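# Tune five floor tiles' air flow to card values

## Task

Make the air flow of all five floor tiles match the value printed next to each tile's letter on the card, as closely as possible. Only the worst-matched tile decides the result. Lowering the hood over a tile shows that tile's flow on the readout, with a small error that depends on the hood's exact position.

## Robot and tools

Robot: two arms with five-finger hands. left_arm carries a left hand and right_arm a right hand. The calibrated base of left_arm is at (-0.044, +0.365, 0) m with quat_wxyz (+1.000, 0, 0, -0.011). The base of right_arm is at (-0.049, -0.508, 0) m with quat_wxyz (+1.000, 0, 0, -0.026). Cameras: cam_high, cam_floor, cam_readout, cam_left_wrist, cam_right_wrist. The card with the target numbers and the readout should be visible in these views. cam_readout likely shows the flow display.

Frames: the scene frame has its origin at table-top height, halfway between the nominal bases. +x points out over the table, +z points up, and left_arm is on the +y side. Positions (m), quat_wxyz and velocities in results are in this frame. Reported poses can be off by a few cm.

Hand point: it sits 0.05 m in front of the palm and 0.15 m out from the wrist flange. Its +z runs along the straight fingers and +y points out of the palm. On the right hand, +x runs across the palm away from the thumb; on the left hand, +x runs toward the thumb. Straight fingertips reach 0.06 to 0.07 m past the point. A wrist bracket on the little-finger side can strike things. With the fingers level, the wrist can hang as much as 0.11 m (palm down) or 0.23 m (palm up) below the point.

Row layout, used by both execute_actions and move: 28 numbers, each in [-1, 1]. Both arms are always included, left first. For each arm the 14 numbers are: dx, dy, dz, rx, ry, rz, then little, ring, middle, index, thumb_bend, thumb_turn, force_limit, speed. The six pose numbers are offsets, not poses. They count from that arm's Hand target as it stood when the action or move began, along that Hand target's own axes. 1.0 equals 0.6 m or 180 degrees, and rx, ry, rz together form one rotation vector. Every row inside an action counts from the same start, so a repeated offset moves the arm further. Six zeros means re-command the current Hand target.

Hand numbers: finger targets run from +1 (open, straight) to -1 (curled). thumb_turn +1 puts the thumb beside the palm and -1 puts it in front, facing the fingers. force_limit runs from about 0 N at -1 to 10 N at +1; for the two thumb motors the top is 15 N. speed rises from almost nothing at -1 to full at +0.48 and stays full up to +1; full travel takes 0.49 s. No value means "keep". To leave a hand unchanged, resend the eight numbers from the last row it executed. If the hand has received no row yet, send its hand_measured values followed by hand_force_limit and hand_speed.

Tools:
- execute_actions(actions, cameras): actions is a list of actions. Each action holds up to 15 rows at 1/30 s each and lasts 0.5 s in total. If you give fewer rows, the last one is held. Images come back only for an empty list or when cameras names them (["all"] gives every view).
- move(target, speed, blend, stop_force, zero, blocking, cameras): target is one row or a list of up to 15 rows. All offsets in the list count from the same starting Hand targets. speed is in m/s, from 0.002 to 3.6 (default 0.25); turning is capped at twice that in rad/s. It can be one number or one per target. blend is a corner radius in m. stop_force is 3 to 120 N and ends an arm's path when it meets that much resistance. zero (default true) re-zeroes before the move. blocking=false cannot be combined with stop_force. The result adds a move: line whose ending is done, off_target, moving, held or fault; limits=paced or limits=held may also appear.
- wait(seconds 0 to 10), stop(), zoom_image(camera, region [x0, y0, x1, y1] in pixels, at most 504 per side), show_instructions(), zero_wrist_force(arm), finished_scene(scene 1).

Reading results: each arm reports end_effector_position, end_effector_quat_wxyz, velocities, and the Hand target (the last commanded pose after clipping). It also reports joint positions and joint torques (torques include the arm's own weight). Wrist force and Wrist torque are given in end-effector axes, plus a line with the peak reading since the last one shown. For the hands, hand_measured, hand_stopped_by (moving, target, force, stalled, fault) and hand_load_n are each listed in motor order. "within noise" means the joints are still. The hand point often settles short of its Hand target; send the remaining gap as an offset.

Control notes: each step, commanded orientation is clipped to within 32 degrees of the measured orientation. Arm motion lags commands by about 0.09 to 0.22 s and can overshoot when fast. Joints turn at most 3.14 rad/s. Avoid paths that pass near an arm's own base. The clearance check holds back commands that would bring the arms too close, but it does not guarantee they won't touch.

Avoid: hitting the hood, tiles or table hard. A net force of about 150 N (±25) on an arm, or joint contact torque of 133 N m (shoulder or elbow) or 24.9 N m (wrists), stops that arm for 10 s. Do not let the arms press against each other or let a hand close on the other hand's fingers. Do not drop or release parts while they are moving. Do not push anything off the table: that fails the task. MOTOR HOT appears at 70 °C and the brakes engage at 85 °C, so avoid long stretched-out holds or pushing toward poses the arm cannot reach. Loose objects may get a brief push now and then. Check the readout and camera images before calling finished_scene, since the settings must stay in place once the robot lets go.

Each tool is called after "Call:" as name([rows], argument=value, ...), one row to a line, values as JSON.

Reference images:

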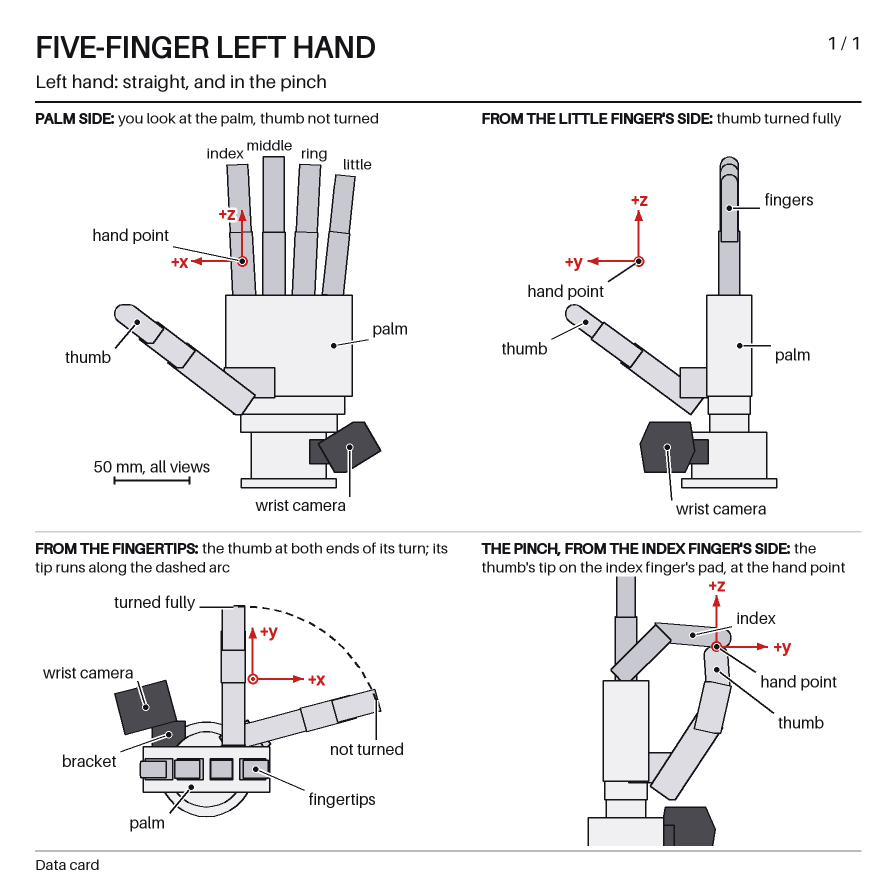

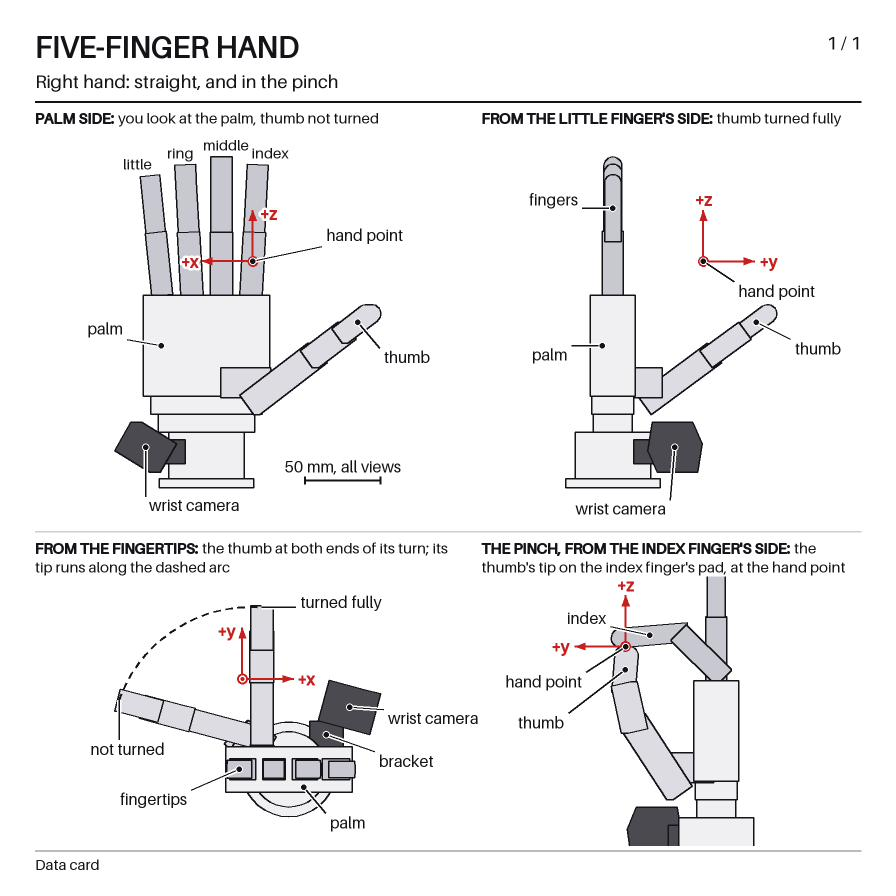

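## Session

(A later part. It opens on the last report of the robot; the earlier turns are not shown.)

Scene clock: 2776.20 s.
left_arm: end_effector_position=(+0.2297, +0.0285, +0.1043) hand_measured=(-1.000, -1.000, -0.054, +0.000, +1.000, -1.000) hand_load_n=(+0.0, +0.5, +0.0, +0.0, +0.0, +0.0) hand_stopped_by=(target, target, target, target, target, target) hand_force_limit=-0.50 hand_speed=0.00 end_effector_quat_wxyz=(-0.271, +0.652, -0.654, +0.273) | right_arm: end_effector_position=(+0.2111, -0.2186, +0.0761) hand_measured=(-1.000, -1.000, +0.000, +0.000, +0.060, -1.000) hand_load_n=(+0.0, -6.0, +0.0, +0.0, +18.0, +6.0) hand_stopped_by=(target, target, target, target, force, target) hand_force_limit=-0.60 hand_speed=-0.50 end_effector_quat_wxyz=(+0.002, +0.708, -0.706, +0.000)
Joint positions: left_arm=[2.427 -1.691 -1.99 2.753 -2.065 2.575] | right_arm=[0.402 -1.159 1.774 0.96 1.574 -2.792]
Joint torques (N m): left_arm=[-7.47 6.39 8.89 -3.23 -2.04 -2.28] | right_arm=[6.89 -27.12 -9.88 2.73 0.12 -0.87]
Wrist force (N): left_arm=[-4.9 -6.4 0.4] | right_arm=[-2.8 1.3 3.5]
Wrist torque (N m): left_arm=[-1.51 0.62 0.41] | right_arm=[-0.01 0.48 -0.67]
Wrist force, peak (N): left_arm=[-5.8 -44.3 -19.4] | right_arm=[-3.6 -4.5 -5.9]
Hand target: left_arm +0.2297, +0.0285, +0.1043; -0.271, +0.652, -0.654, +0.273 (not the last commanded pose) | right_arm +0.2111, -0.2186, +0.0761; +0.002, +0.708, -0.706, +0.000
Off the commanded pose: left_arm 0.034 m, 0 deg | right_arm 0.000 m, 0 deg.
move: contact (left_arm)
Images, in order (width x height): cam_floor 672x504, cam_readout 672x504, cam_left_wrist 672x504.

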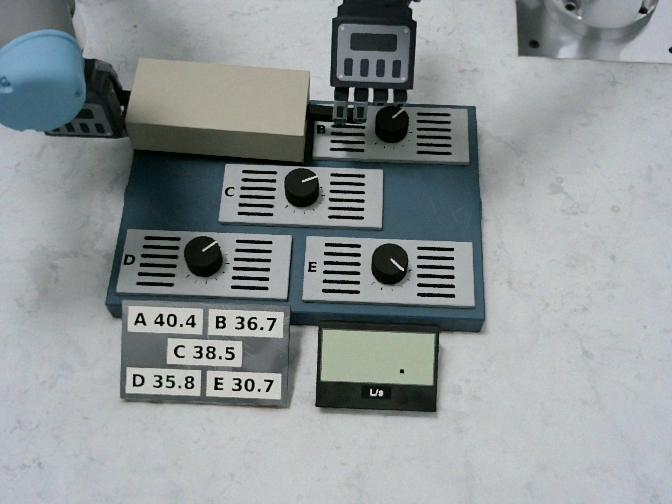

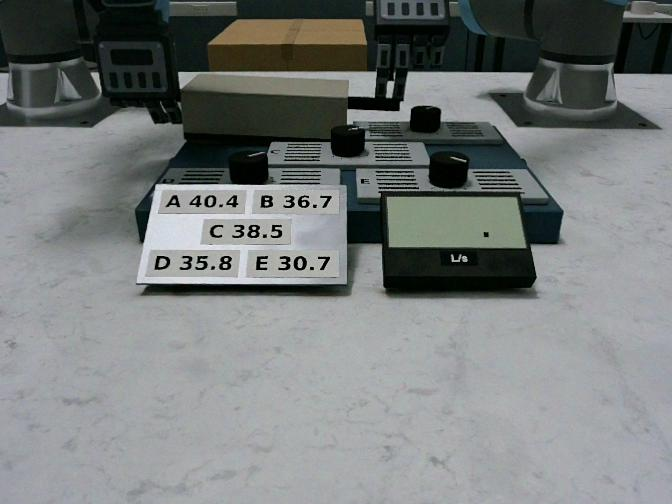

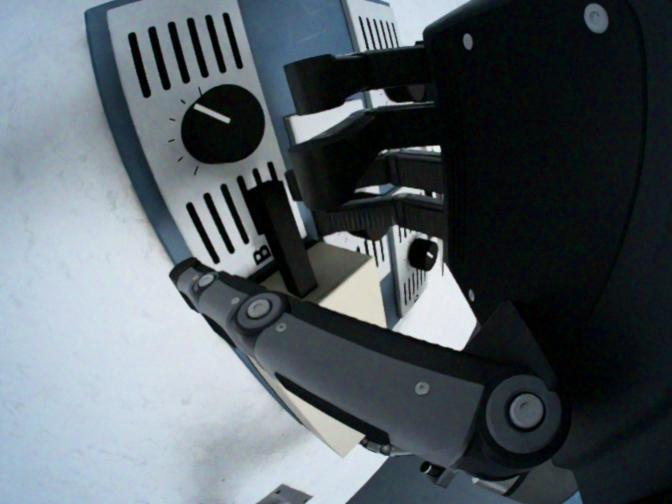

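Call:
move(target=[0,-0.0668,-0.0527,0,0,0,-1,-1,0.004,0.004,1,-1,-0.5,0, 0,0,0,0,0,0,-1,-1,0,0,-0.3,-1,-0.6,-0.5], speed=0.15, cameras=["cam_floor","cam_left_wrist","cam_readout","cam_right_wrist"])

Call:
zoom_image(camera="cam_floor", region=[290, 60, 430, 165])

Call:
zoom_image(camera="cam_readout", region=[150, 50, 450, 200])

Scene clock: 2784.90 s.
left_arm: end_effector_position=(+0.2355, +0.0286, +0.1550) hand_measured=(-1.000, -1.000, +0.004, +0.004, +1.000, -1.000) hand_load_n=(+0.0, +0.0, +0.0, +0.0, +0.0, +0.0) hand_stopped_by=(target, target, target, target, target, target) hand_force_limit=-0.50 hand_speed=0.00 end_effector_quat_wxyz=(-0.271, +0.652, -0.654, +0.273) | right_arm: end_effector_position=(+0.2111, -0.2186, +0.0761) hand_measured=(-1.000, -1.000, +0.000, +0.000, +0.060, -1.000) hand_load_n=(+0.0, -6.0, +0.0, +0.0, +18.0, +5.5) hand_stopped_by=(target, target, target, target, force, target) hand_force_limit=-0.60 hand_speed=-0.50 end_effector_quat_wxyz=(+0.002, +0.708, -0.706, +0.000)
Joint positions: left_arm=[2.44 -1.637 -1.904 2.619 -2.057 2.587] | right_arm=[0.402 -1.159 1.774 0.96 1.574 -2.792]
Joint torques (N m): left_arm=[-7.28 7.81 20.53 -2.51 -1.95 -2.45] | right_arm=[7.64 -26.86 -9.24 3.31 1.17 -0.94]
Wrist force (N): left_arm=[-5.0 -6.8 0.6] | right_arm=[-2.9 1.6 3.2]
Wrist torque (N m): left_arm=[-1.58 0.66 0.33] | right_arm=[0.00 0.50 -0.68]
Wrist force, peak (N): left_arm=[-4.9 -7.8 0.0] | right_arm=[-3.1 1.2 3.8]
Hand target: left_arm +0.2355, +0.0286, +0.1550; -0.271, +0.652, -0.654, +0.273 | right_arm +0.2111, -0.2186, +0.0761; +0.002, +0.708, -0.706, +0.000
Off the commanded pose: left_arm 0.000 m, 0 deg | right_arm 0.000 m, 0 deg.
move: done
Images, in order (width x height): cam_floor 672x504, cam_readout 672x504, cam_left_wrist 672x504, cam_right_wrist 672x504.

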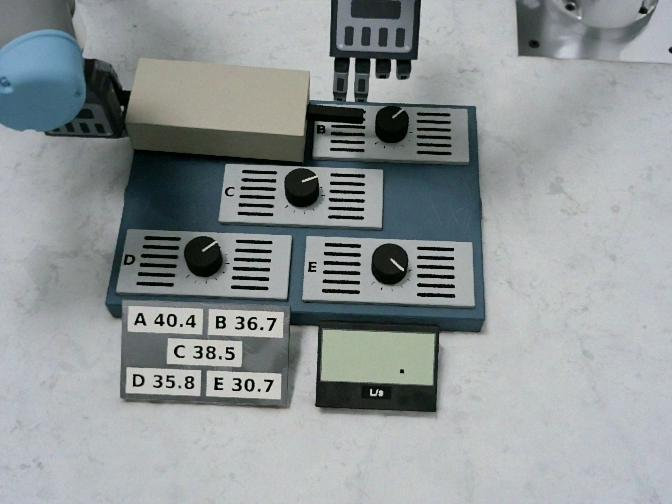

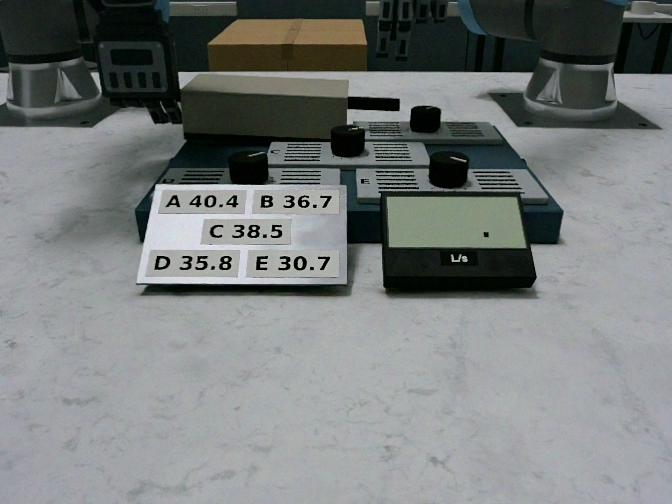

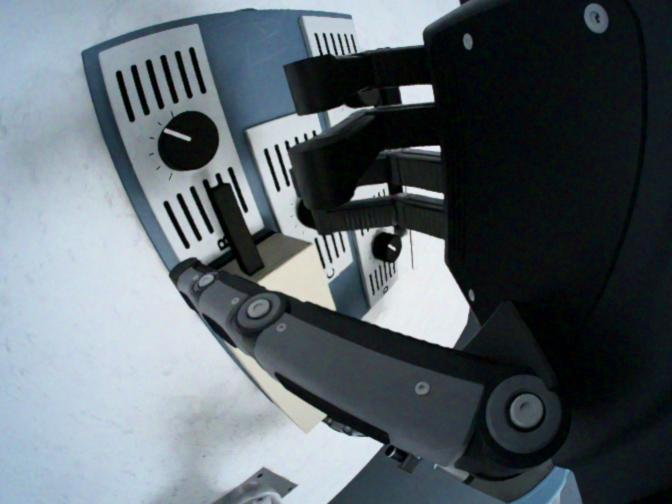

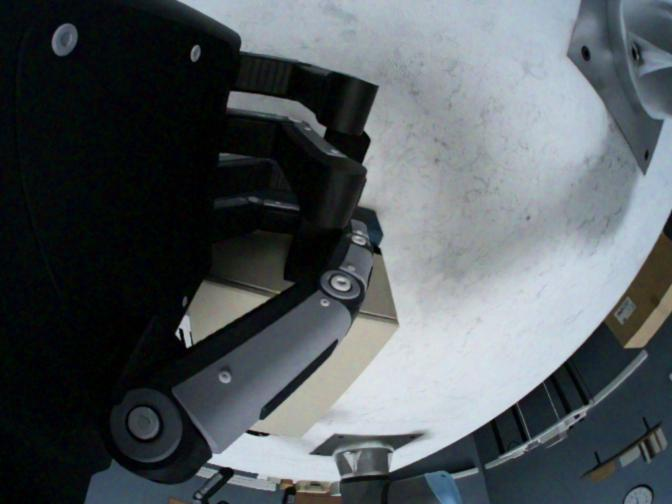

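Scaled by 3.600 from the camera's 672x504 image, which has a finer 960x720 frame.

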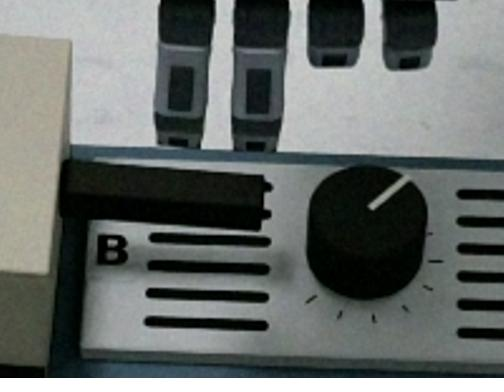

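Scaled by 1.680 from the camera's 672x504 image, which has a finer 960x720 frame.

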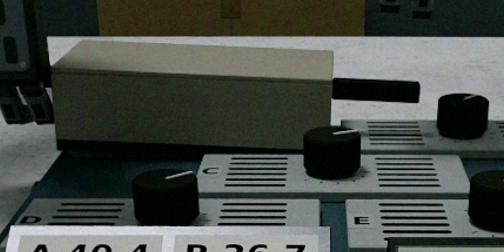

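Call:
move(target=[0,0,0,0,0,0,-1,-1,0.004,0.004,1,-1,-0.5,0, 0,0,0,0,0,0,-1,-1,0,0,0.15,-1,-0.6,-0.9], cameras=["cam_floor","cam_readout"])

Call:
zoom_image(camera="cam_floor", region=[120, 60, 440, 225])

Scene clock: 2791.10 s.
left_arm: end_effector_position=(+0.2355, +0.0286, +0.1550) hand_measured=(-1.000, -1.000, +0.004, +0.004, +1.000, -1.000) hand_load_n=(+0.0, +0.0, +0.0, +0.0, +0.0, +0.0) hand_stopped_by=(target, target, target, target, target, target) hand_force_limit=-0.50 hand_speed=0.00 end_effector_quat_wxyz=(-0.271, +0.652, -0.654, +0.273) | right_arm: end_effector_position=(+0.2111, -0.2186, +0.0761) hand_measured=(-1.000, -1.000, +0.000, +0.000, +0.150, -1.000) hand_load_n=(+0.0, +0.0, +0.0, +0.0, +0.0, +0.0) hand_stopped_by=(target, target, target, target, target, target) hand_force_limit=-0.60 hand_speed=-0.90 end_effector_quat_wxyz=(+0.002, +0.708, -0.706, +0.000)
Joint positions: left_arm=[2.44 -1.637 -1.903 2.618 -2.057 2.587] | right_arm=[0.402 -1.159 1.774 0.96 1.574 -2.792]
Joint torques (N m): left_arm=[-7.11 5.24 23.3 -3.5 -2.04 -2.3] | right_arm=[6.83 -27.83 -9.99 3.71 -0.12 -0.77]
Wrist force (N): left_arm=[-4.8 -6.9 0.5] | right_arm=[-2.9 -1.1 -2.2]
Wrist torque (N m): left_arm=[-1.58 0.63 0.35] | right_arm=[-0.04 0.44 -0.27]
Wrist force, peak (N): left_arm=[-5.2 -6.8 0.6] | right_arm=[-3.6 0.4 3.8]
Hand target: left_arm +0.2355, +0.0286, +0.1550; -0.271, +0.652, -0.654, +0.273 | right_arm +0.2111, -0.2186, +0.0761; +0.002, +0.708, -0.706, +0.000
Off the commanded pose: left_arm 0.000 m, 0 deg | right_arm 0.000 m, 0 deg.
move: done
Images, in order (width x height): cam_floor 672x504, cam_readout 672x504.

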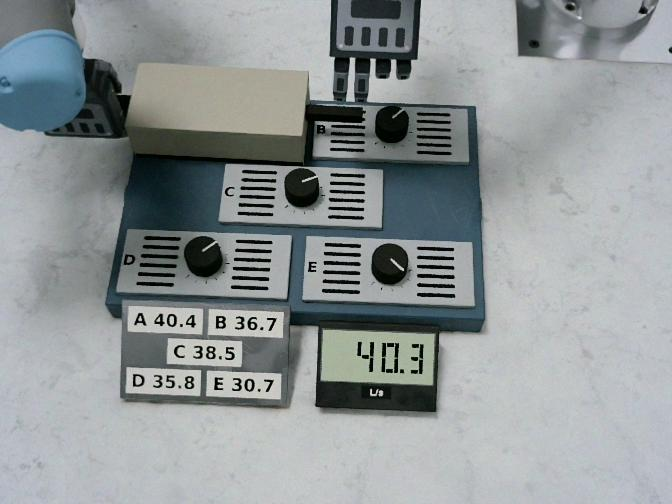

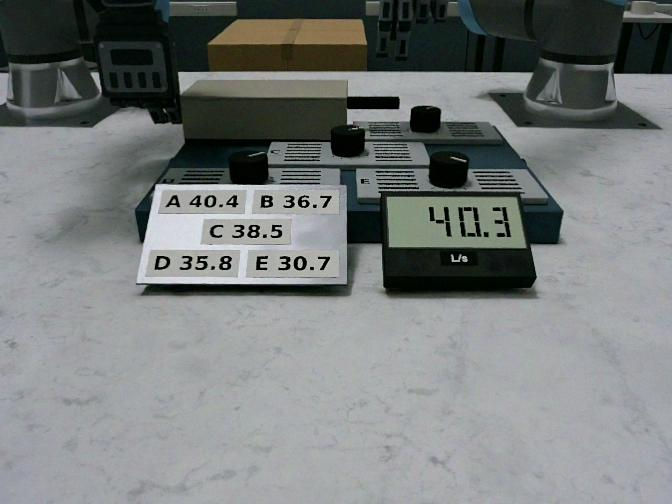

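Scaled by 1.575 from the camera's 672x504 image, which has a finer 960x720 frame.

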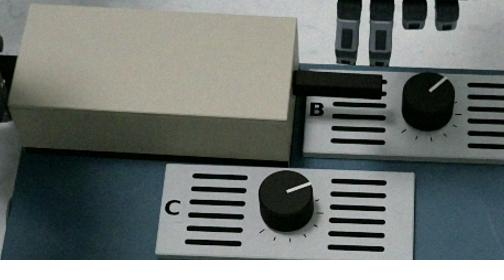

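Call:
move(target=[0.0013,0.0145,-0.0145,0,0,0,-1,-1,0.004,0.004,1,-1,-0.5,0, 0,0,0,0,0,0,-1,-1,0,0,0.15,-1,-0.6,-0.9], speed=0.15)

Call:
move(target=[0,0.0863,0.0863,0,0,0,-1,-1,0.004,0.004,1,-1,-0.5,0, 0,0,0,0,0,0,-1,-1,0,0,0.15,-1,-0.6,-0.9], speed=0.1, stop_force=8, cameras=["cam_floor","cam_left_wrist","cam_readout"])

Call:
zoom_image(camera="cam_floor", region=[290, 60, 430, 165])

Scene clock: 2807.40 s.
left_arm: end_effector_position=(+0.2231, +0.0279, +0.1550) hand_measured=(-1.000, -1.000, +0.004, +0.004, +1.000, -1.000) hand_load_n=(+0.5, +0.0, +0.0, +0.0, +0.0, +0.0) hand_stopped_by=(target, target, target, target, target, target) hand_force_limit=-0.50 hand_speed=0.00 end_effector_quat_wxyz=(-0.271, +0.652, -0.654, +0.273) | right_arm: end_effector_position=(+0.2111, -0.2186, +0.0761) hand_measured=(-1.000, -1.000, +0.000, +0.000, +0.150, -1.000) hand_load_n=(+0.0, +0.0, +0.0, +0.0, +0.0, +0.0) hand_stopped_by=(target, target, target, target, target, target) hand_force_limit=-0.60 hand_speed=-0.90 end_effector_quat_wxyz=(+0.002, +0.708, -0.706, +0.000)
Joint positions: left_arm=[2.411 -1.629 -1.915 2.609 -2.075 2.56] | right_arm=[0.402 -1.159 1.774 0.96 1.574 -2.792]
Joint torques (N m): left_arm=[7.87 21.31 20.97 -0.99 1.14 1.98] | right_arm=[6.5 -30.21 -9.78 3.97 -1.02 -0.82]
Wrist force (N): left_arm=[-4.9 -6.7 0.5] | right_arm=[-2.5 -1.1 -2.4]
Wrist torque (N m): left_arm=[-1.55 0.64 0.44] | right_arm=[-0.04 0.40 -0.25]
Wrist force, peak (N): left_arm=[-5.1 -7.0 0.6] | right_arm=[-3.0 -0.9 -2.4]
Hand target: left_arm +0.2232, +0.0278, +0.1550; -0.271, +0.652, -0.654, +0.273 | right_arm +0.2111, -0.2186, +0.0761; +0.002, +0.708, -0.706, +0.000
Off the commanded pose: left_arm 0.000 m, 0 deg | right_arm 0.000 m, 0 deg.
move: done

Scene clock: 2808.90 s.
left_arm: end_effector_position=(+0.2232, +0.0279, +0.1083) hand_measured=(-1.000, -1.000, +0.004, +0.004, +1.000, -1.000) hand_load_n=(+0.5, +0.0, +0.0, +0.0, +0.0, +0.0) hand_stopped_by=(target, target, target, target, target, target) hand_force_limit=-0.50 hand_speed=0.00 end_effector_quat_wxyz=(-0.271, +0.652, -0.654, +0.273) | right_arm: end_effector_position=(+0.2111, -0.2186, +0.0761) hand_measured=(-1.000, -1.000, +0.000, +0.000, +0.150, -1.000) hand_load_n=(+0.0, +0.0, +0.0, +0.0, +0.0, +0.0) hand_stopped_by=(target, target, target, target, target, target) hand_force_limit=-0.60 hand_speed=-0.90 end_effector_quat_wxyz=(+0.002, +0.708, -0.706, +0.000)
Joint positions: left_arm=[2.411 -1.682 -1.99 2.737 -2.074 2.561] | right_arm=[0.402 -1.159 1.774 0.96 1.574 -2.792]
Joint torques (N m): left_arm=[-6.96 5.9 8.76 -3.17 -2.02 -1.44] | right_arm=[6.58 -31.66 -10.63 4.03 -1.06 -0.74]
Wrist force (N): left_arm=[-4.1 -6.4 0.4] | right_arm=[-2.6 -1.2 -2.2]
Wrist torque (N m): left_arm=[-1.52 0.52 0.40] | right_arm=[-0.06 0.41 -0.26]
Wrist force, peak (N): left_arm=[-9.9 -38.7 -17.4] | right_arm=[-3.0 -6.5 -5.9]
Hand target: left_arm +0.2232, +0.0279, +0.1083; -0.271, +0.652, -0.654, +0.273 (not the last commanded pose) | right_arm +0.2111, -0.2186, +0.0761; +0.002, +0.708, -0.706, +0.000
Off the commanded pose: left_arm 0.027 m, 0 deg | right_arm 0.000 m, 0 deg.
move: contact (left_arm)
Images, in order (width x height): cam_floor 672x504, cam_readout 672x504, cam_left_wrist 672x504.

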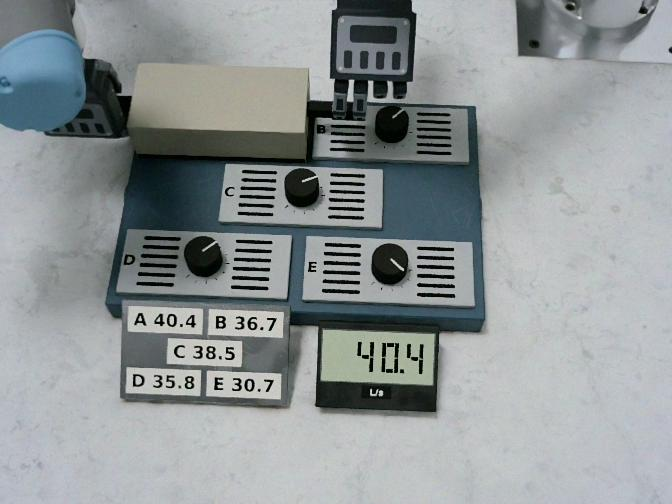

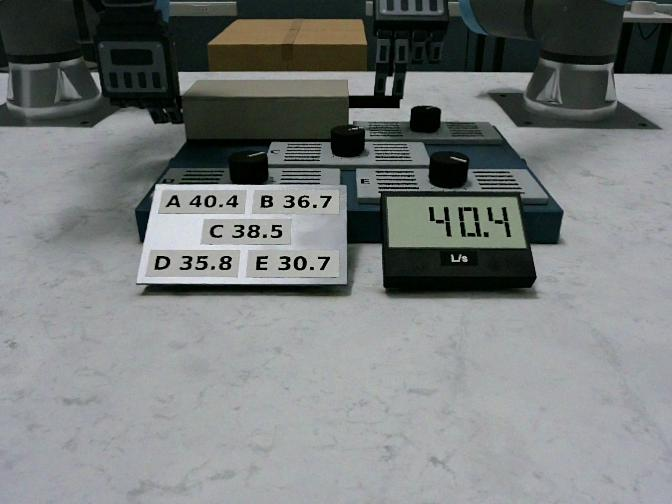

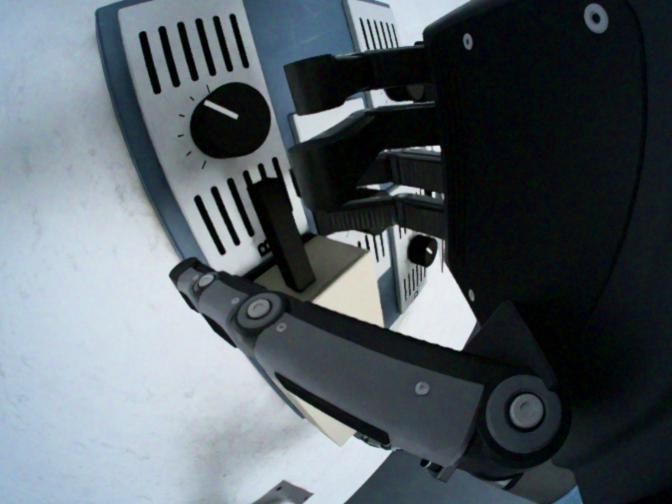

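Scaled by 3.600 from the camera's 672x504 image, which has a finer 960x720 frame.

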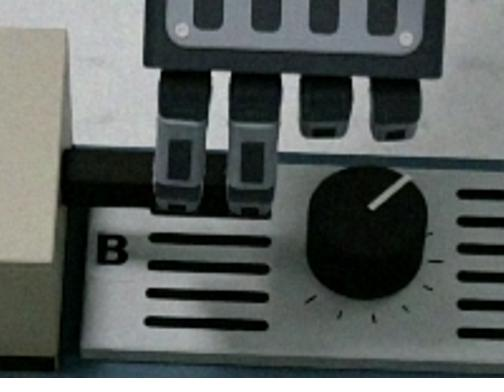

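Call:
move(target=[0,-0.0597,-0.0503,0,0,0,-1,-1,0.004,0.004,1,-1,-0.5,0, 0,0,0,0,0,0,-1,-1,0,0,0.15,-1,-0.6,-0.9], speed=0.15, cameras=["cam_floor"])

Call:
zoom_image(camera="cam_floor", region=[290, 60, 430, 165])

Call:
move([
  [0,0.045,0.045,0,0,0,-1,-1,0.004,0.004,1,-1,-0.5,0, 0,0,0,0,0,0,-1,-1,0,0,0.15,-1,-0.6,-0.9],
  [0,0.0998,0.0998,0,0,0,-1,-1,0.004,0.004,1,-1,-0.5,0, 0,0,0,0,0,0,-1,-1,0,0,0.15,-1,-0.6,-0.9],
], speed=[0.15, 0.05], blend=[0.002, 0], stop_force=6, cameras=["cam_floor","cam_left_wrist","cam_readout"])

Call:
zoom_image(camera="cam_floor", region=[290, 60, 430, 165])

Scene clock: 2835.57 s.
left_arm: end_effector_position=(+0.2271, +0.0279, +0.1550) hand_measured=(-1.000, -1.000, +0.004, +0.004, +1.000, -1.000) hand_load_n=(+0.0, +0.0, +0.0, +0.0, +0.0, +0.5) hand_stopped_by=(target, target, target, target, target, target) hand_force_limit=-0.50 hand_speed=0.00 end_effector_quat_wxyz=(-0.271, +0.652, -0.654, +0.273) | right_arm: end_effector_position=(+0.2111, -0.2186, +0.0761) hand_measured=(-1.000, -1.000, +0.000, +0.000, +0.150, -1.000) hand_load_n=(+0.0, +0.0, +0.0, +0.0, +0.0, +0.0) hand_stopped_by=(target, target, target, target, target, target) hand_force_limit=-0.60 hand_speed=-0.90 end_effector_quat_wxyz=(+0.002, +0.708, -0.706, +0.000)
Joint positions: left_arm=[2.42 -1.632 -1.911 2.612 -2.069 2.569] | right_arm=[0.402 -1.159 1.774 0.96 1.574 -2.792]
Joint torques (N m): left_arm=[-5.61 6.61 18.88 -2.33 -1.81 -2.35] | right_arm=[7.14 -34.73 -10.42 4.03 -0.46 -0.64]
Wrist force (N): left_arm=[-3.9 -6.5 0.4] | right_arm=[-2.6 -0.9 -2.2]
Wrist torque (N m): left_arm=[-1.52 0.49 0.37] | right_arm=[-0.01 0.40 -0.24]
Wrist force, peak (N): left_arm=[-4.0 -7.5 -0.3] | right_arm=[-2.8 -1.4 -2.4]
Hand target: left_arm +0.2271, +0.0279, +0.1550; -0.271, +0.652, -0.654, +0.273 | right_arm +0.2111, -0.2186, +0.0761; +0.002, +0.708, -0.706, +0.000
Off the commanded pose: left_arm 0.000 m, 0 deg | right_arm 0.000 m, 0 deg.
move: done
Images, in order (width x height): cam_floor 672x504.

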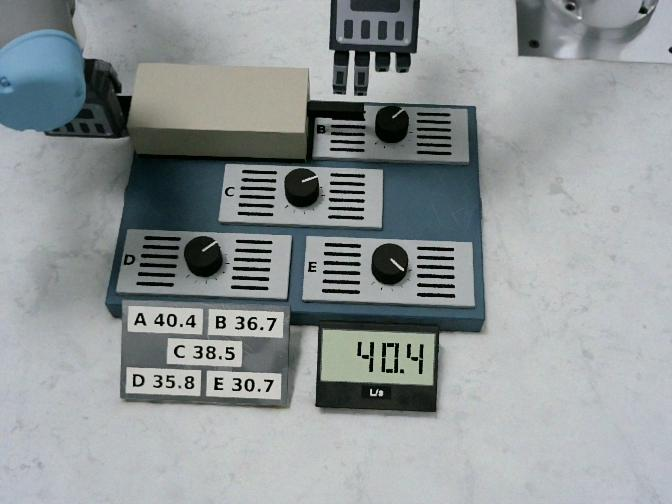

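Scaled by 3.600 from the camera's 672x504 image, which has a finer 960x720 frame.

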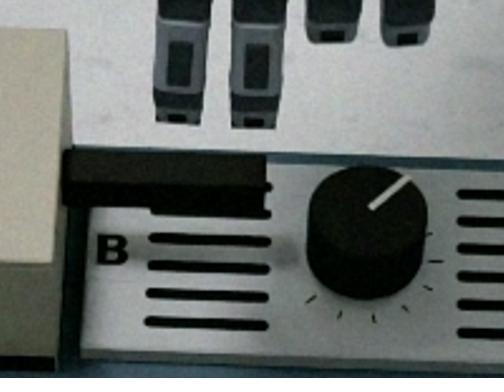

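Scene clock: 2837.83 s.
left_arm: end_effector_position=(+0.2273, +0.0278, +0.0703) hand_measured=(-1.000, -1.000, +0.004, +0.004, +1.000, -1.000) hand_load_n=(+0.5, +0.0, +0.0, +0.0, +0.0, +0.0) hand_stopped_by=(target, target, target, target, target, target) hand_force_limit=-0.50 hand_speed=0.00 end_effector_quat_wxyz=(-0.271, +0.652, -0.654, +0.273) | right_arm: end_effector_position=(+0.2111, -0.2186, +0.0761) hand_measured=(-1.000, -1.000, +0.000, +0.000, +0.150, -1.000) hand_load_n=(+0.0, +0.0, +0.5, +0.0, +0.0, -0.5) hand_stopped_by=(target, target, target, target, target, target) hand_force_limit=-0.60 hand_speed=-0.90 end_effector_quat_wxyz=(+0.002, +0.708, -0.706, +0.000)
Joint positions: left_arm=[2.42 -1.74 -2.037 2.846 -2.069 2.569] | right_arm=[0.402 -1.159 1.774 0.96 1.574 -2.792]
Joint torques (N m): left_arm=[6.4 34.01 21.25 0.92 0.75 1.62] | right_arm=[7.07 -34.96 -11.04 3.92 -0.32 -0.76]
Wrist force (N): left_arm=[-4.2 -6.4 0.0] | right_arm=[-2.7 -1.0 -2.3]
Wrist torque (N m): left_arm=[-1.48 0.49 0.33] | right_arm=[-0.02 0.43 -0.26]
Wrist force, peak (N): left_arm=[-4.1 -7.6 -0.7] | right_arm=[-3.0 -1.1 -2.4]
Hand target: left_arm +0.2273, +0.0278, +0.0703; -0.271, +0.652, -0.654, +0.273 | right_arm +0.2111, -0.2186, +0.0761; +0.002, +0.708, -0.706, +0.000
Off the commanded pose: left_arm 0.000 m, 0 deg | right_arm 0.000 m, 0 deg.
move: done
Images, in order (width x height): cam_floor 672x504, cam_readout 672x504, cam_left_wrist 672x504.

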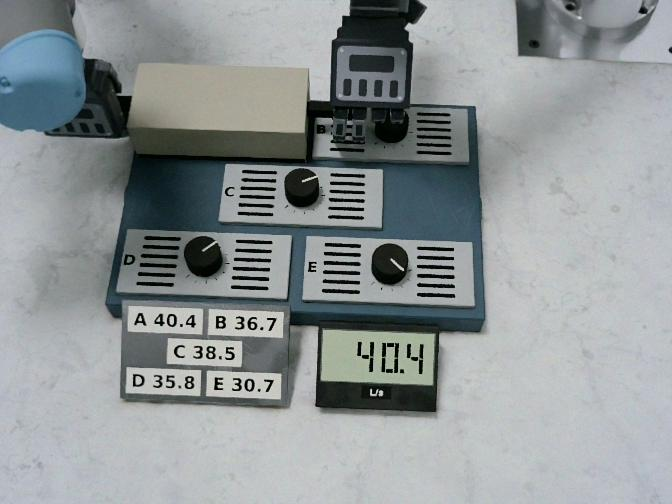

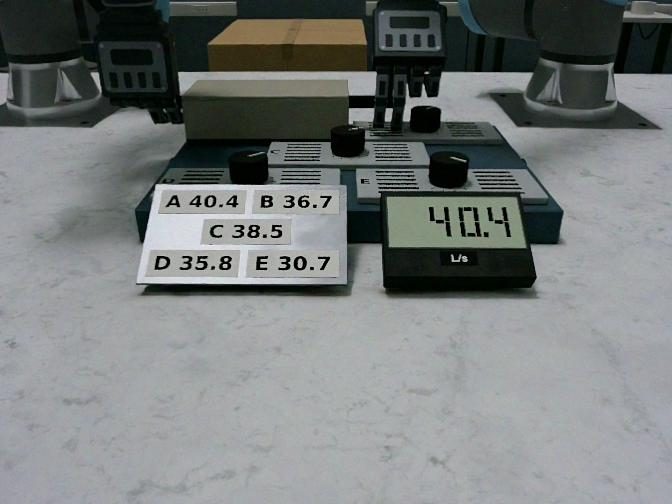

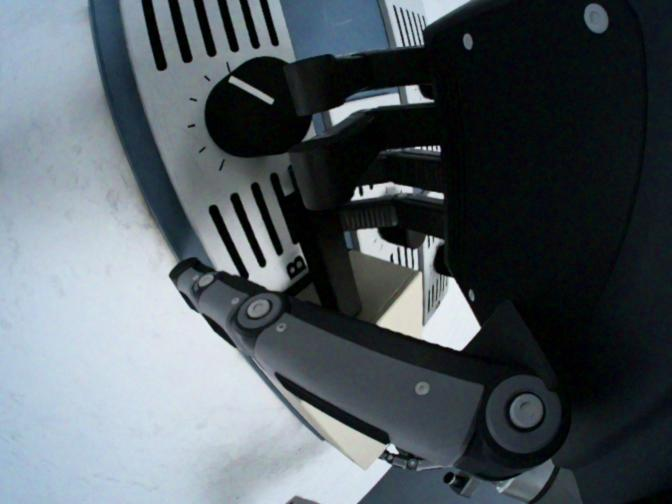

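Scaled by 3.600 from the camera's 672x504 image, which has a finer 960x720 frame.

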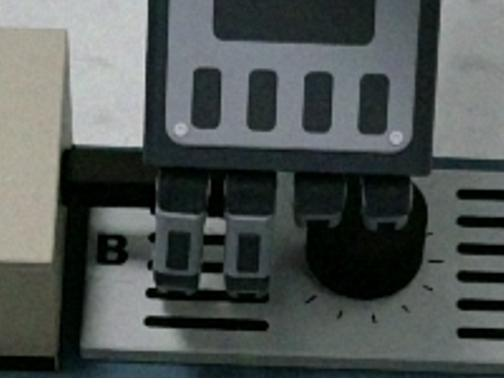

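Call:
move([
  [0,0.0118,-0.0165,-0.125,0,0,-1,-1,0.004,0.004,1,-1,-0.5,0, 0,0,0,0,0,0,-1,-1,0,0,0.15,-1,-0.6,-0.9],
  [0,0.0209,-0.0312,-0.25,0,0,-1,-1,0.004,0.004,1,-1,-0.5,0, 0,0,0,0,0,0,-1,-1,0,0,0.15,-1,-0.6,-0.9],
], speed=[0.1,0.1], blend=[0.002,0], cameras=["cam_floor","cam_left_wrist"])

Call:
zoom_image(camera="cam_floor", region=[120, 60, 440, 225])

Scene clock: 2852.40 s.
left_arm: end_effector_position=(+0.2053, +0.0279, +0.0745) hand_measured=(-1.000, -1.000, +0.004, +0.004, +1.000, -1.000) hand_load_n=(+0.0, +0.0, +0.0, +0.0, +0.0, +0.0) hand_stopped_by=(target, target, target, target, target, target) hand_force_limit=-0.50 hand_speed=0.00 end_effector_quat_wxyz=(-0.001, +0.706, -0.708, +0.002) | right_arm: end_effector_position=(+0.2111, -0.2186, +0.0761) hand_measured=(-1.000, -1.000, +0.000, +0.000, +0.150, -1.000) hand_load_n=(+0.0, +0.0, +0.0, +0.0, +0.0, +0.0) hand_stopped_by=(target, target, target, target, target, target) hand_force_limit=-0.60 hand_speed=-0.90 end_effector_quat_wxyz=(+0.002, +0.708, -0.706, +0.000)
Joint positions: left_arm=[2.693 -2.029 -1.704 2.165 -1.571 2.674] | right_arm=[0.402 -1.159 1.774 0.96 1.574 -2.792]
Joint torques (N m): left_arm=[-7.31 45.01 6.14 -0.34 -1.14 -2.27] | right_arm=[6.61 -34.56 -11.54 4.05 0.76 -0.6]
Wrist force (N): left_arm=[-3.9 -4.9 -1.2] | right_arm=[-2.7 -1.3 -2.1]
Wrist torque (N m): left_arm=[-1.03 0.32 0.17] | right_arm=[-0.07 0.42 -0.26]
Wrist force, peak (N): left_arm=[-4.3 -6.5 -0.2] | right_arm=[-3.1 -1.2 -2.3]
Hand target: left_arm +0.2052, +0.0279, +0.0746; -0.001, +0.706, -0.708, +0.002 | right_arm +0.2111, -0.2186, +0.0761; +0.002, +0.708, -0.706, +0.000
Off the commanded pose: left_arm 0.000 m, 0 deg | right_arm 0.000 m, 0 deg.
move: done
Images, in order (width x height): cam_floor 672x504, cam_left_wrist 672x504.

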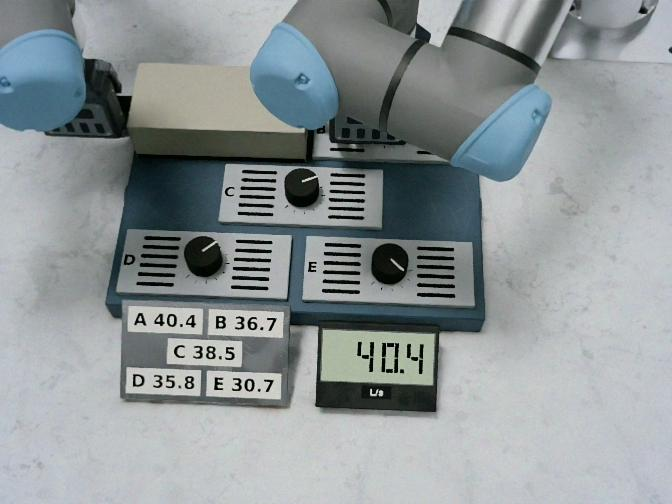

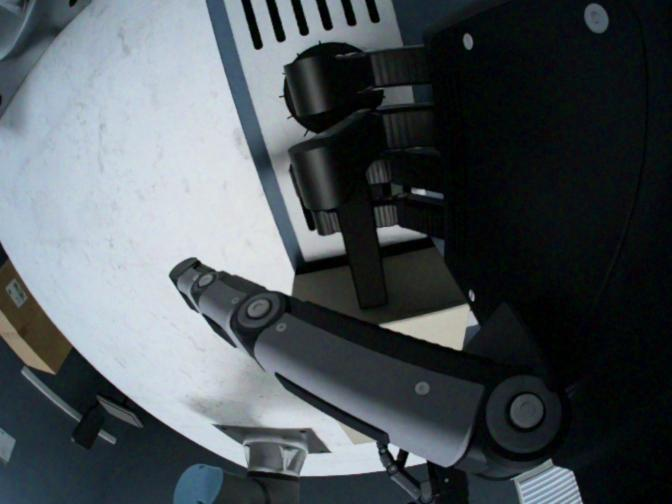

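Scaled by 1.575 from the camera's 672x504 image, which has a finer 960x720 frame.

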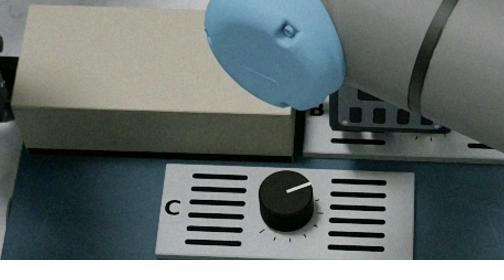

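Call:
move(target=[0,0,0,0,0,0,-1,-1,0,0,-0.3,-1,-0.6,-0.6, 0,0,0,0,0,0,-1,-1,0,0,-0.3,-1,-0.6,-0.6], cameras=["cam_floor","cam_left_wrist"])

Call:
zoom_image(camera="cam_floor", region=[120, 60, 340, 225])

Scene clock: 2869.23 s.
left_arm: end_effector_position=(+0.2052, +0.0279, +0.0746) hand_measured=(-1.000, -1.000, +0.000, +0.000, -0.062, -1.000) hand_load_n=(+0.0, +0.0, +0.0, +0.0, +1.0, +0.0) hand_stopped_by=(target, target, target, target, force, target) hand_force_limit=-0.60 hand_speed=-0.60 end_effector_quat_wxyz=(-0.001, +0.706, -0.708, +0.002) | right_arm: end_effector_position=(+0.2111, -0.2186, +0.0761) hand_measured=(-1.000, -1.000, +0.000, +0.000, +0.044, -1.000) hand_load_n=(+0.0, +0.0, +0.0, +0.0, +5.0, +1.0) hand_stopped_by=(target, target, target, target, force, target) hand_force_limit=-0.60 hand_speed=-0.60 end_effector_quat_wxyz=(+0.002, +0.708, -0.706, +0.000)
Joint positions: left_arm=[2.693 -2.028 -1.704 2.165 -1.571 2.674] | right_arm=[0.402 -1.159 1.774 0.96 1.574 -2.792]
Joint torques (N m): left_arm=[-5.22 42.53 8.03 -3.55 0.85 -2.46] | right_arm=[6.12 -35.21 -11.17 0.87 0.8 -0.52]
Wrist force (N): left_arm=[-4.5 -3.9 -2.0] | right_arm=[-2.2 0.3 -5.2]
Wrist torque (N m): left_arm=[-1.01 0.33 0.15] | right_arm=[0.00 0.49 -0.31]
Wrist force, peak (N): left_arm=[-4.2 -5.3 -1.2] | right_arm=[-2.1 0.6 -5.6]
Hand target: left_arm +0.2052, +0.0279, +0.0746; -0.001, +0.706, -0.708, +0.002 | right_arm +0.2111, -0.2186, +0.0761; +0.002, +0.708, -0.706, +0.000
Off the commanded pose: left_arm 0.000 m, 0 deg | right_arm 0.000 m, 0 deg.
move: done
Images, in order (width x height): cam_floor 672x504, cam_left_wrist 672x504.

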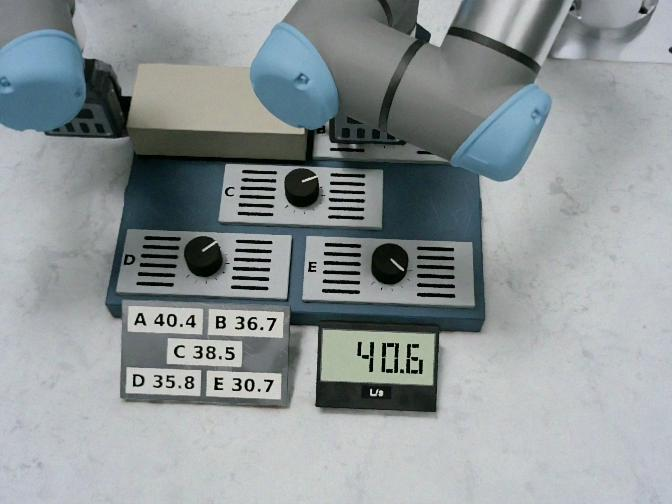

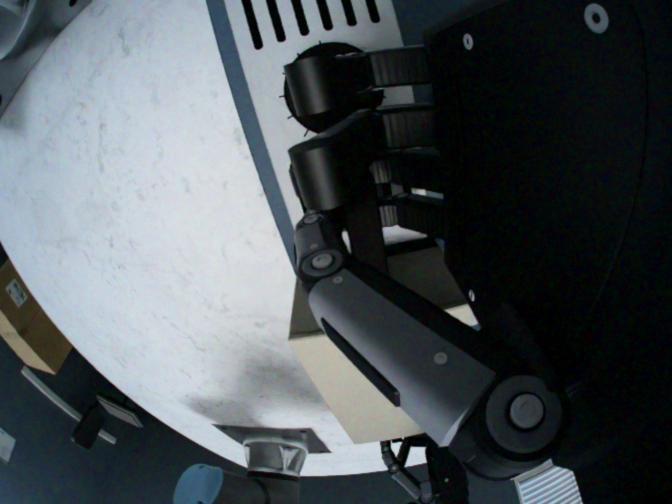

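Scaled by 2.291 from the camera's 672x504 image, which has a finer 960x720 frame.

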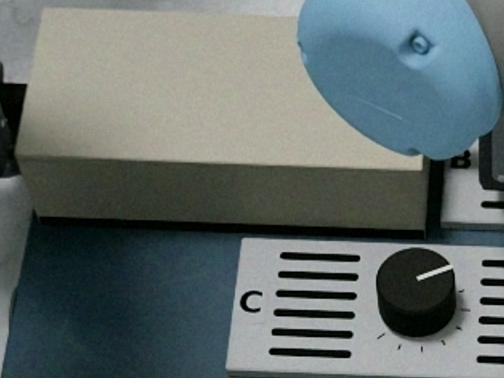

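Call:
zoom_image(camera="cam_floor", region=[355, 235, 425, 295])

Call:
zoom_image(camera="cam_floor", region=[170, 230, 240, 290])

Call:
zoom_image(camera="cam_floor", region=[267, 155, 337, 215])

Scaled by 7.200 from the camera's 672x504 image, which has a finer 960x720 frame.

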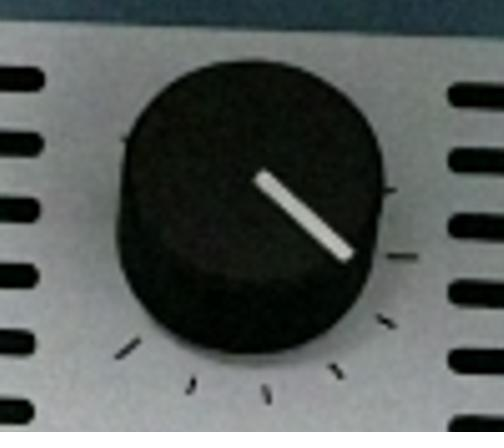

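Scaled by 7.200 from the camera's 672x504 image, which has a finer 960x720 frame.

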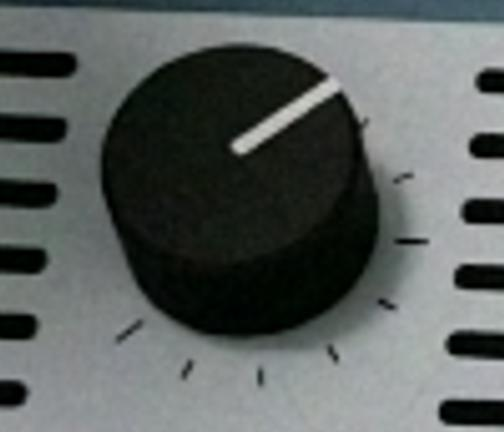

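Scaled by 7.200 from the camera's 672x504 image, which has a finer 960x720 frame.

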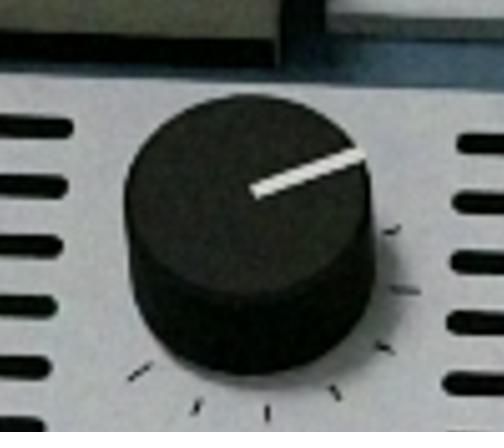

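Call:
move([
  [0,0,-0.09,0,0,0,-1,-1,0,0,-0.3,-1,-0.6,-0.6, 0,0,-0.09,0,0,0,-1,-1,0,0,-0.3,-1,-0.6,-0.6],
  [-0.0035,-0.2997,-0.09,0,0,0,-1,-1,0,0,-0.3,-1,-0.6,-0.6, -0.0035,-0.3002,-0.09,0,0,0,-1,-1,0,0,-0.3,-1,-0.6,-0.6],
  [-0.0035,-0.2997,-0.015,0,0,0,-1,-1,0,0,-0.3,-1,-0.6,-0.6, -0.0035,-0.3002,-0.015,0,0,0,-1,-1,0,0,-0.3,-1,-0.6,-0.6],
  [-0.0035,-0.2997,0,0,0,0,-1,-1,0,0,-0.3,-1,-0.6,-0.6, -0.0035,-0.3002,0.001,0,0,0,-1,-1,0,0,-0.3,-1,-0.6,-0.6],
], speed=[0.15,0.2,0.15,0.04], blend=[0.01,0.01,0.001,0], cameras=["cam_readout","cam_floor"])

Call:
zoom_image(camera="cam_floor", region=[90, 180, 310, 345])

Scene clock: 2886.83 s.
left_arm: end_effector_position=(+0.3850, +0.0294, +0.0750) hand_measured=(-1.000, -1.000, +0.000, +0.000, -0.062, -1.000) hand_load_n=(+0.0, +0.0, +0.0, +0.0, +0.5, +0.0) hand_stopped_by=(target, target, target, target, force, target) hand_force_limit=-0.60 hand_speed=-0.60 end_effector_quat_wxyz=(-0.001, +0.706, -0.708, +0.002) | right_arm: end_effector_position=(+0.3912, -0.2161, +0.0749) hand_measured=(-1.000, -1.000, +0.000, +0.000, +0.044, -1.000) hand_load_n=(+0.0, -3.0, +0.0, +0.0, +6.5, +0.5) hand_stopped_by=(target, target, target, target, force, target) hand_force_limit=-0.60 hand_speed=-0.60 end_effector_quat_wxyz=(+0.002, +0.708, -0.706, +0.000) end_effector_velocity=(-0.001, +0.000, +0.000) end_effector_angular_velocity=(-0.001, +0.004, +0.000)
Joint positions: left_arm=[2.839 -2.336 -1.179 1.948 -1.571 2.82] | right_arm=[0.295 -0.828 1.223 1.179 1.574 -2.9]
Joint velocities: left_arm=[within noise] | right_arm=[0 0.001 -0.001 0.005 0 0]
Joint torques (N m): left_arm=[5.9 57.55 20.58 -4.9 1.57 -2.4] | right_arm=[12.31 -47.06 -23.92 3.82 -1.18 2.11]
Wrist force (N): left_arm=[-3.9 -5.4 -1.5] | right_arm=[-2.4 -3.3 -9.2]
Wrist torque (N m): left_arm=[-1.09 0.32 0.28] | right_arm=[-0.09 0.65 -0.45]
Wrist force, peak (N): left_arm=[-8.4 -8.1 2.7] | right_arm=[-2.4 -4.4 -15.1]
Hand target: left_arm +0.3851, +0.0294, +0.0752; -0.001, +0.706, -0.708, +0.002 | right_arm +0.3912, -0.2161, +0.0750; +0.002, +0.708, -0.706, +0.000
Off the commanded pose: left_arm 0.000 m, 0 deg | right_arm 0.000 m, 0 deg.
move: done
Images, in order (width x height): cam_floor 672x504, cam_readout 672x504.

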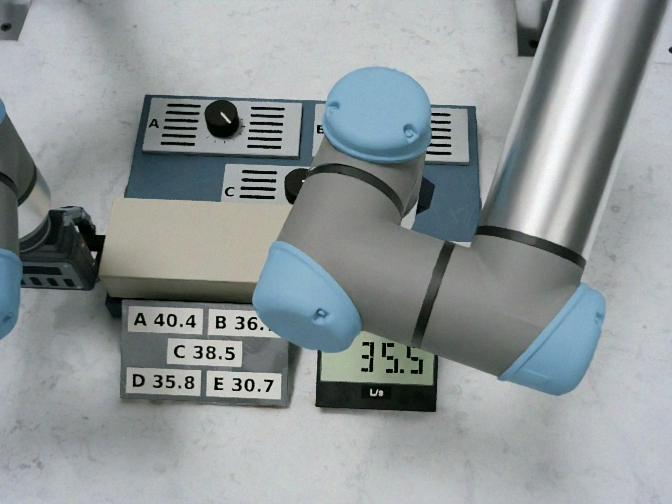

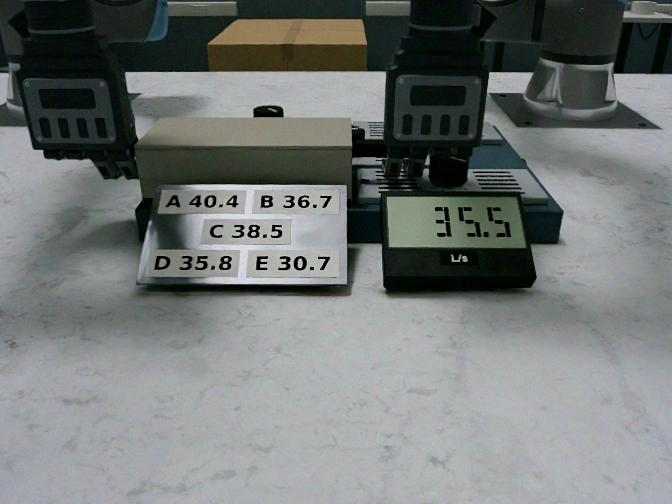

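Scaled by 2.291 from the camera's 672x504 image, which has a finer 960x720 frame.

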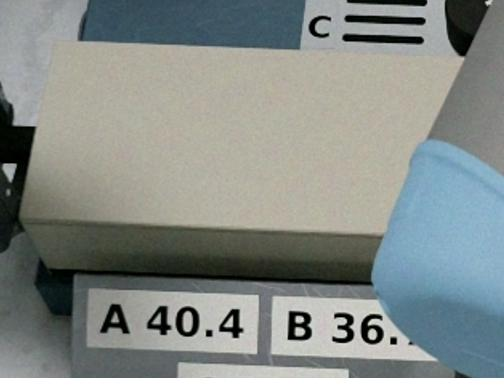

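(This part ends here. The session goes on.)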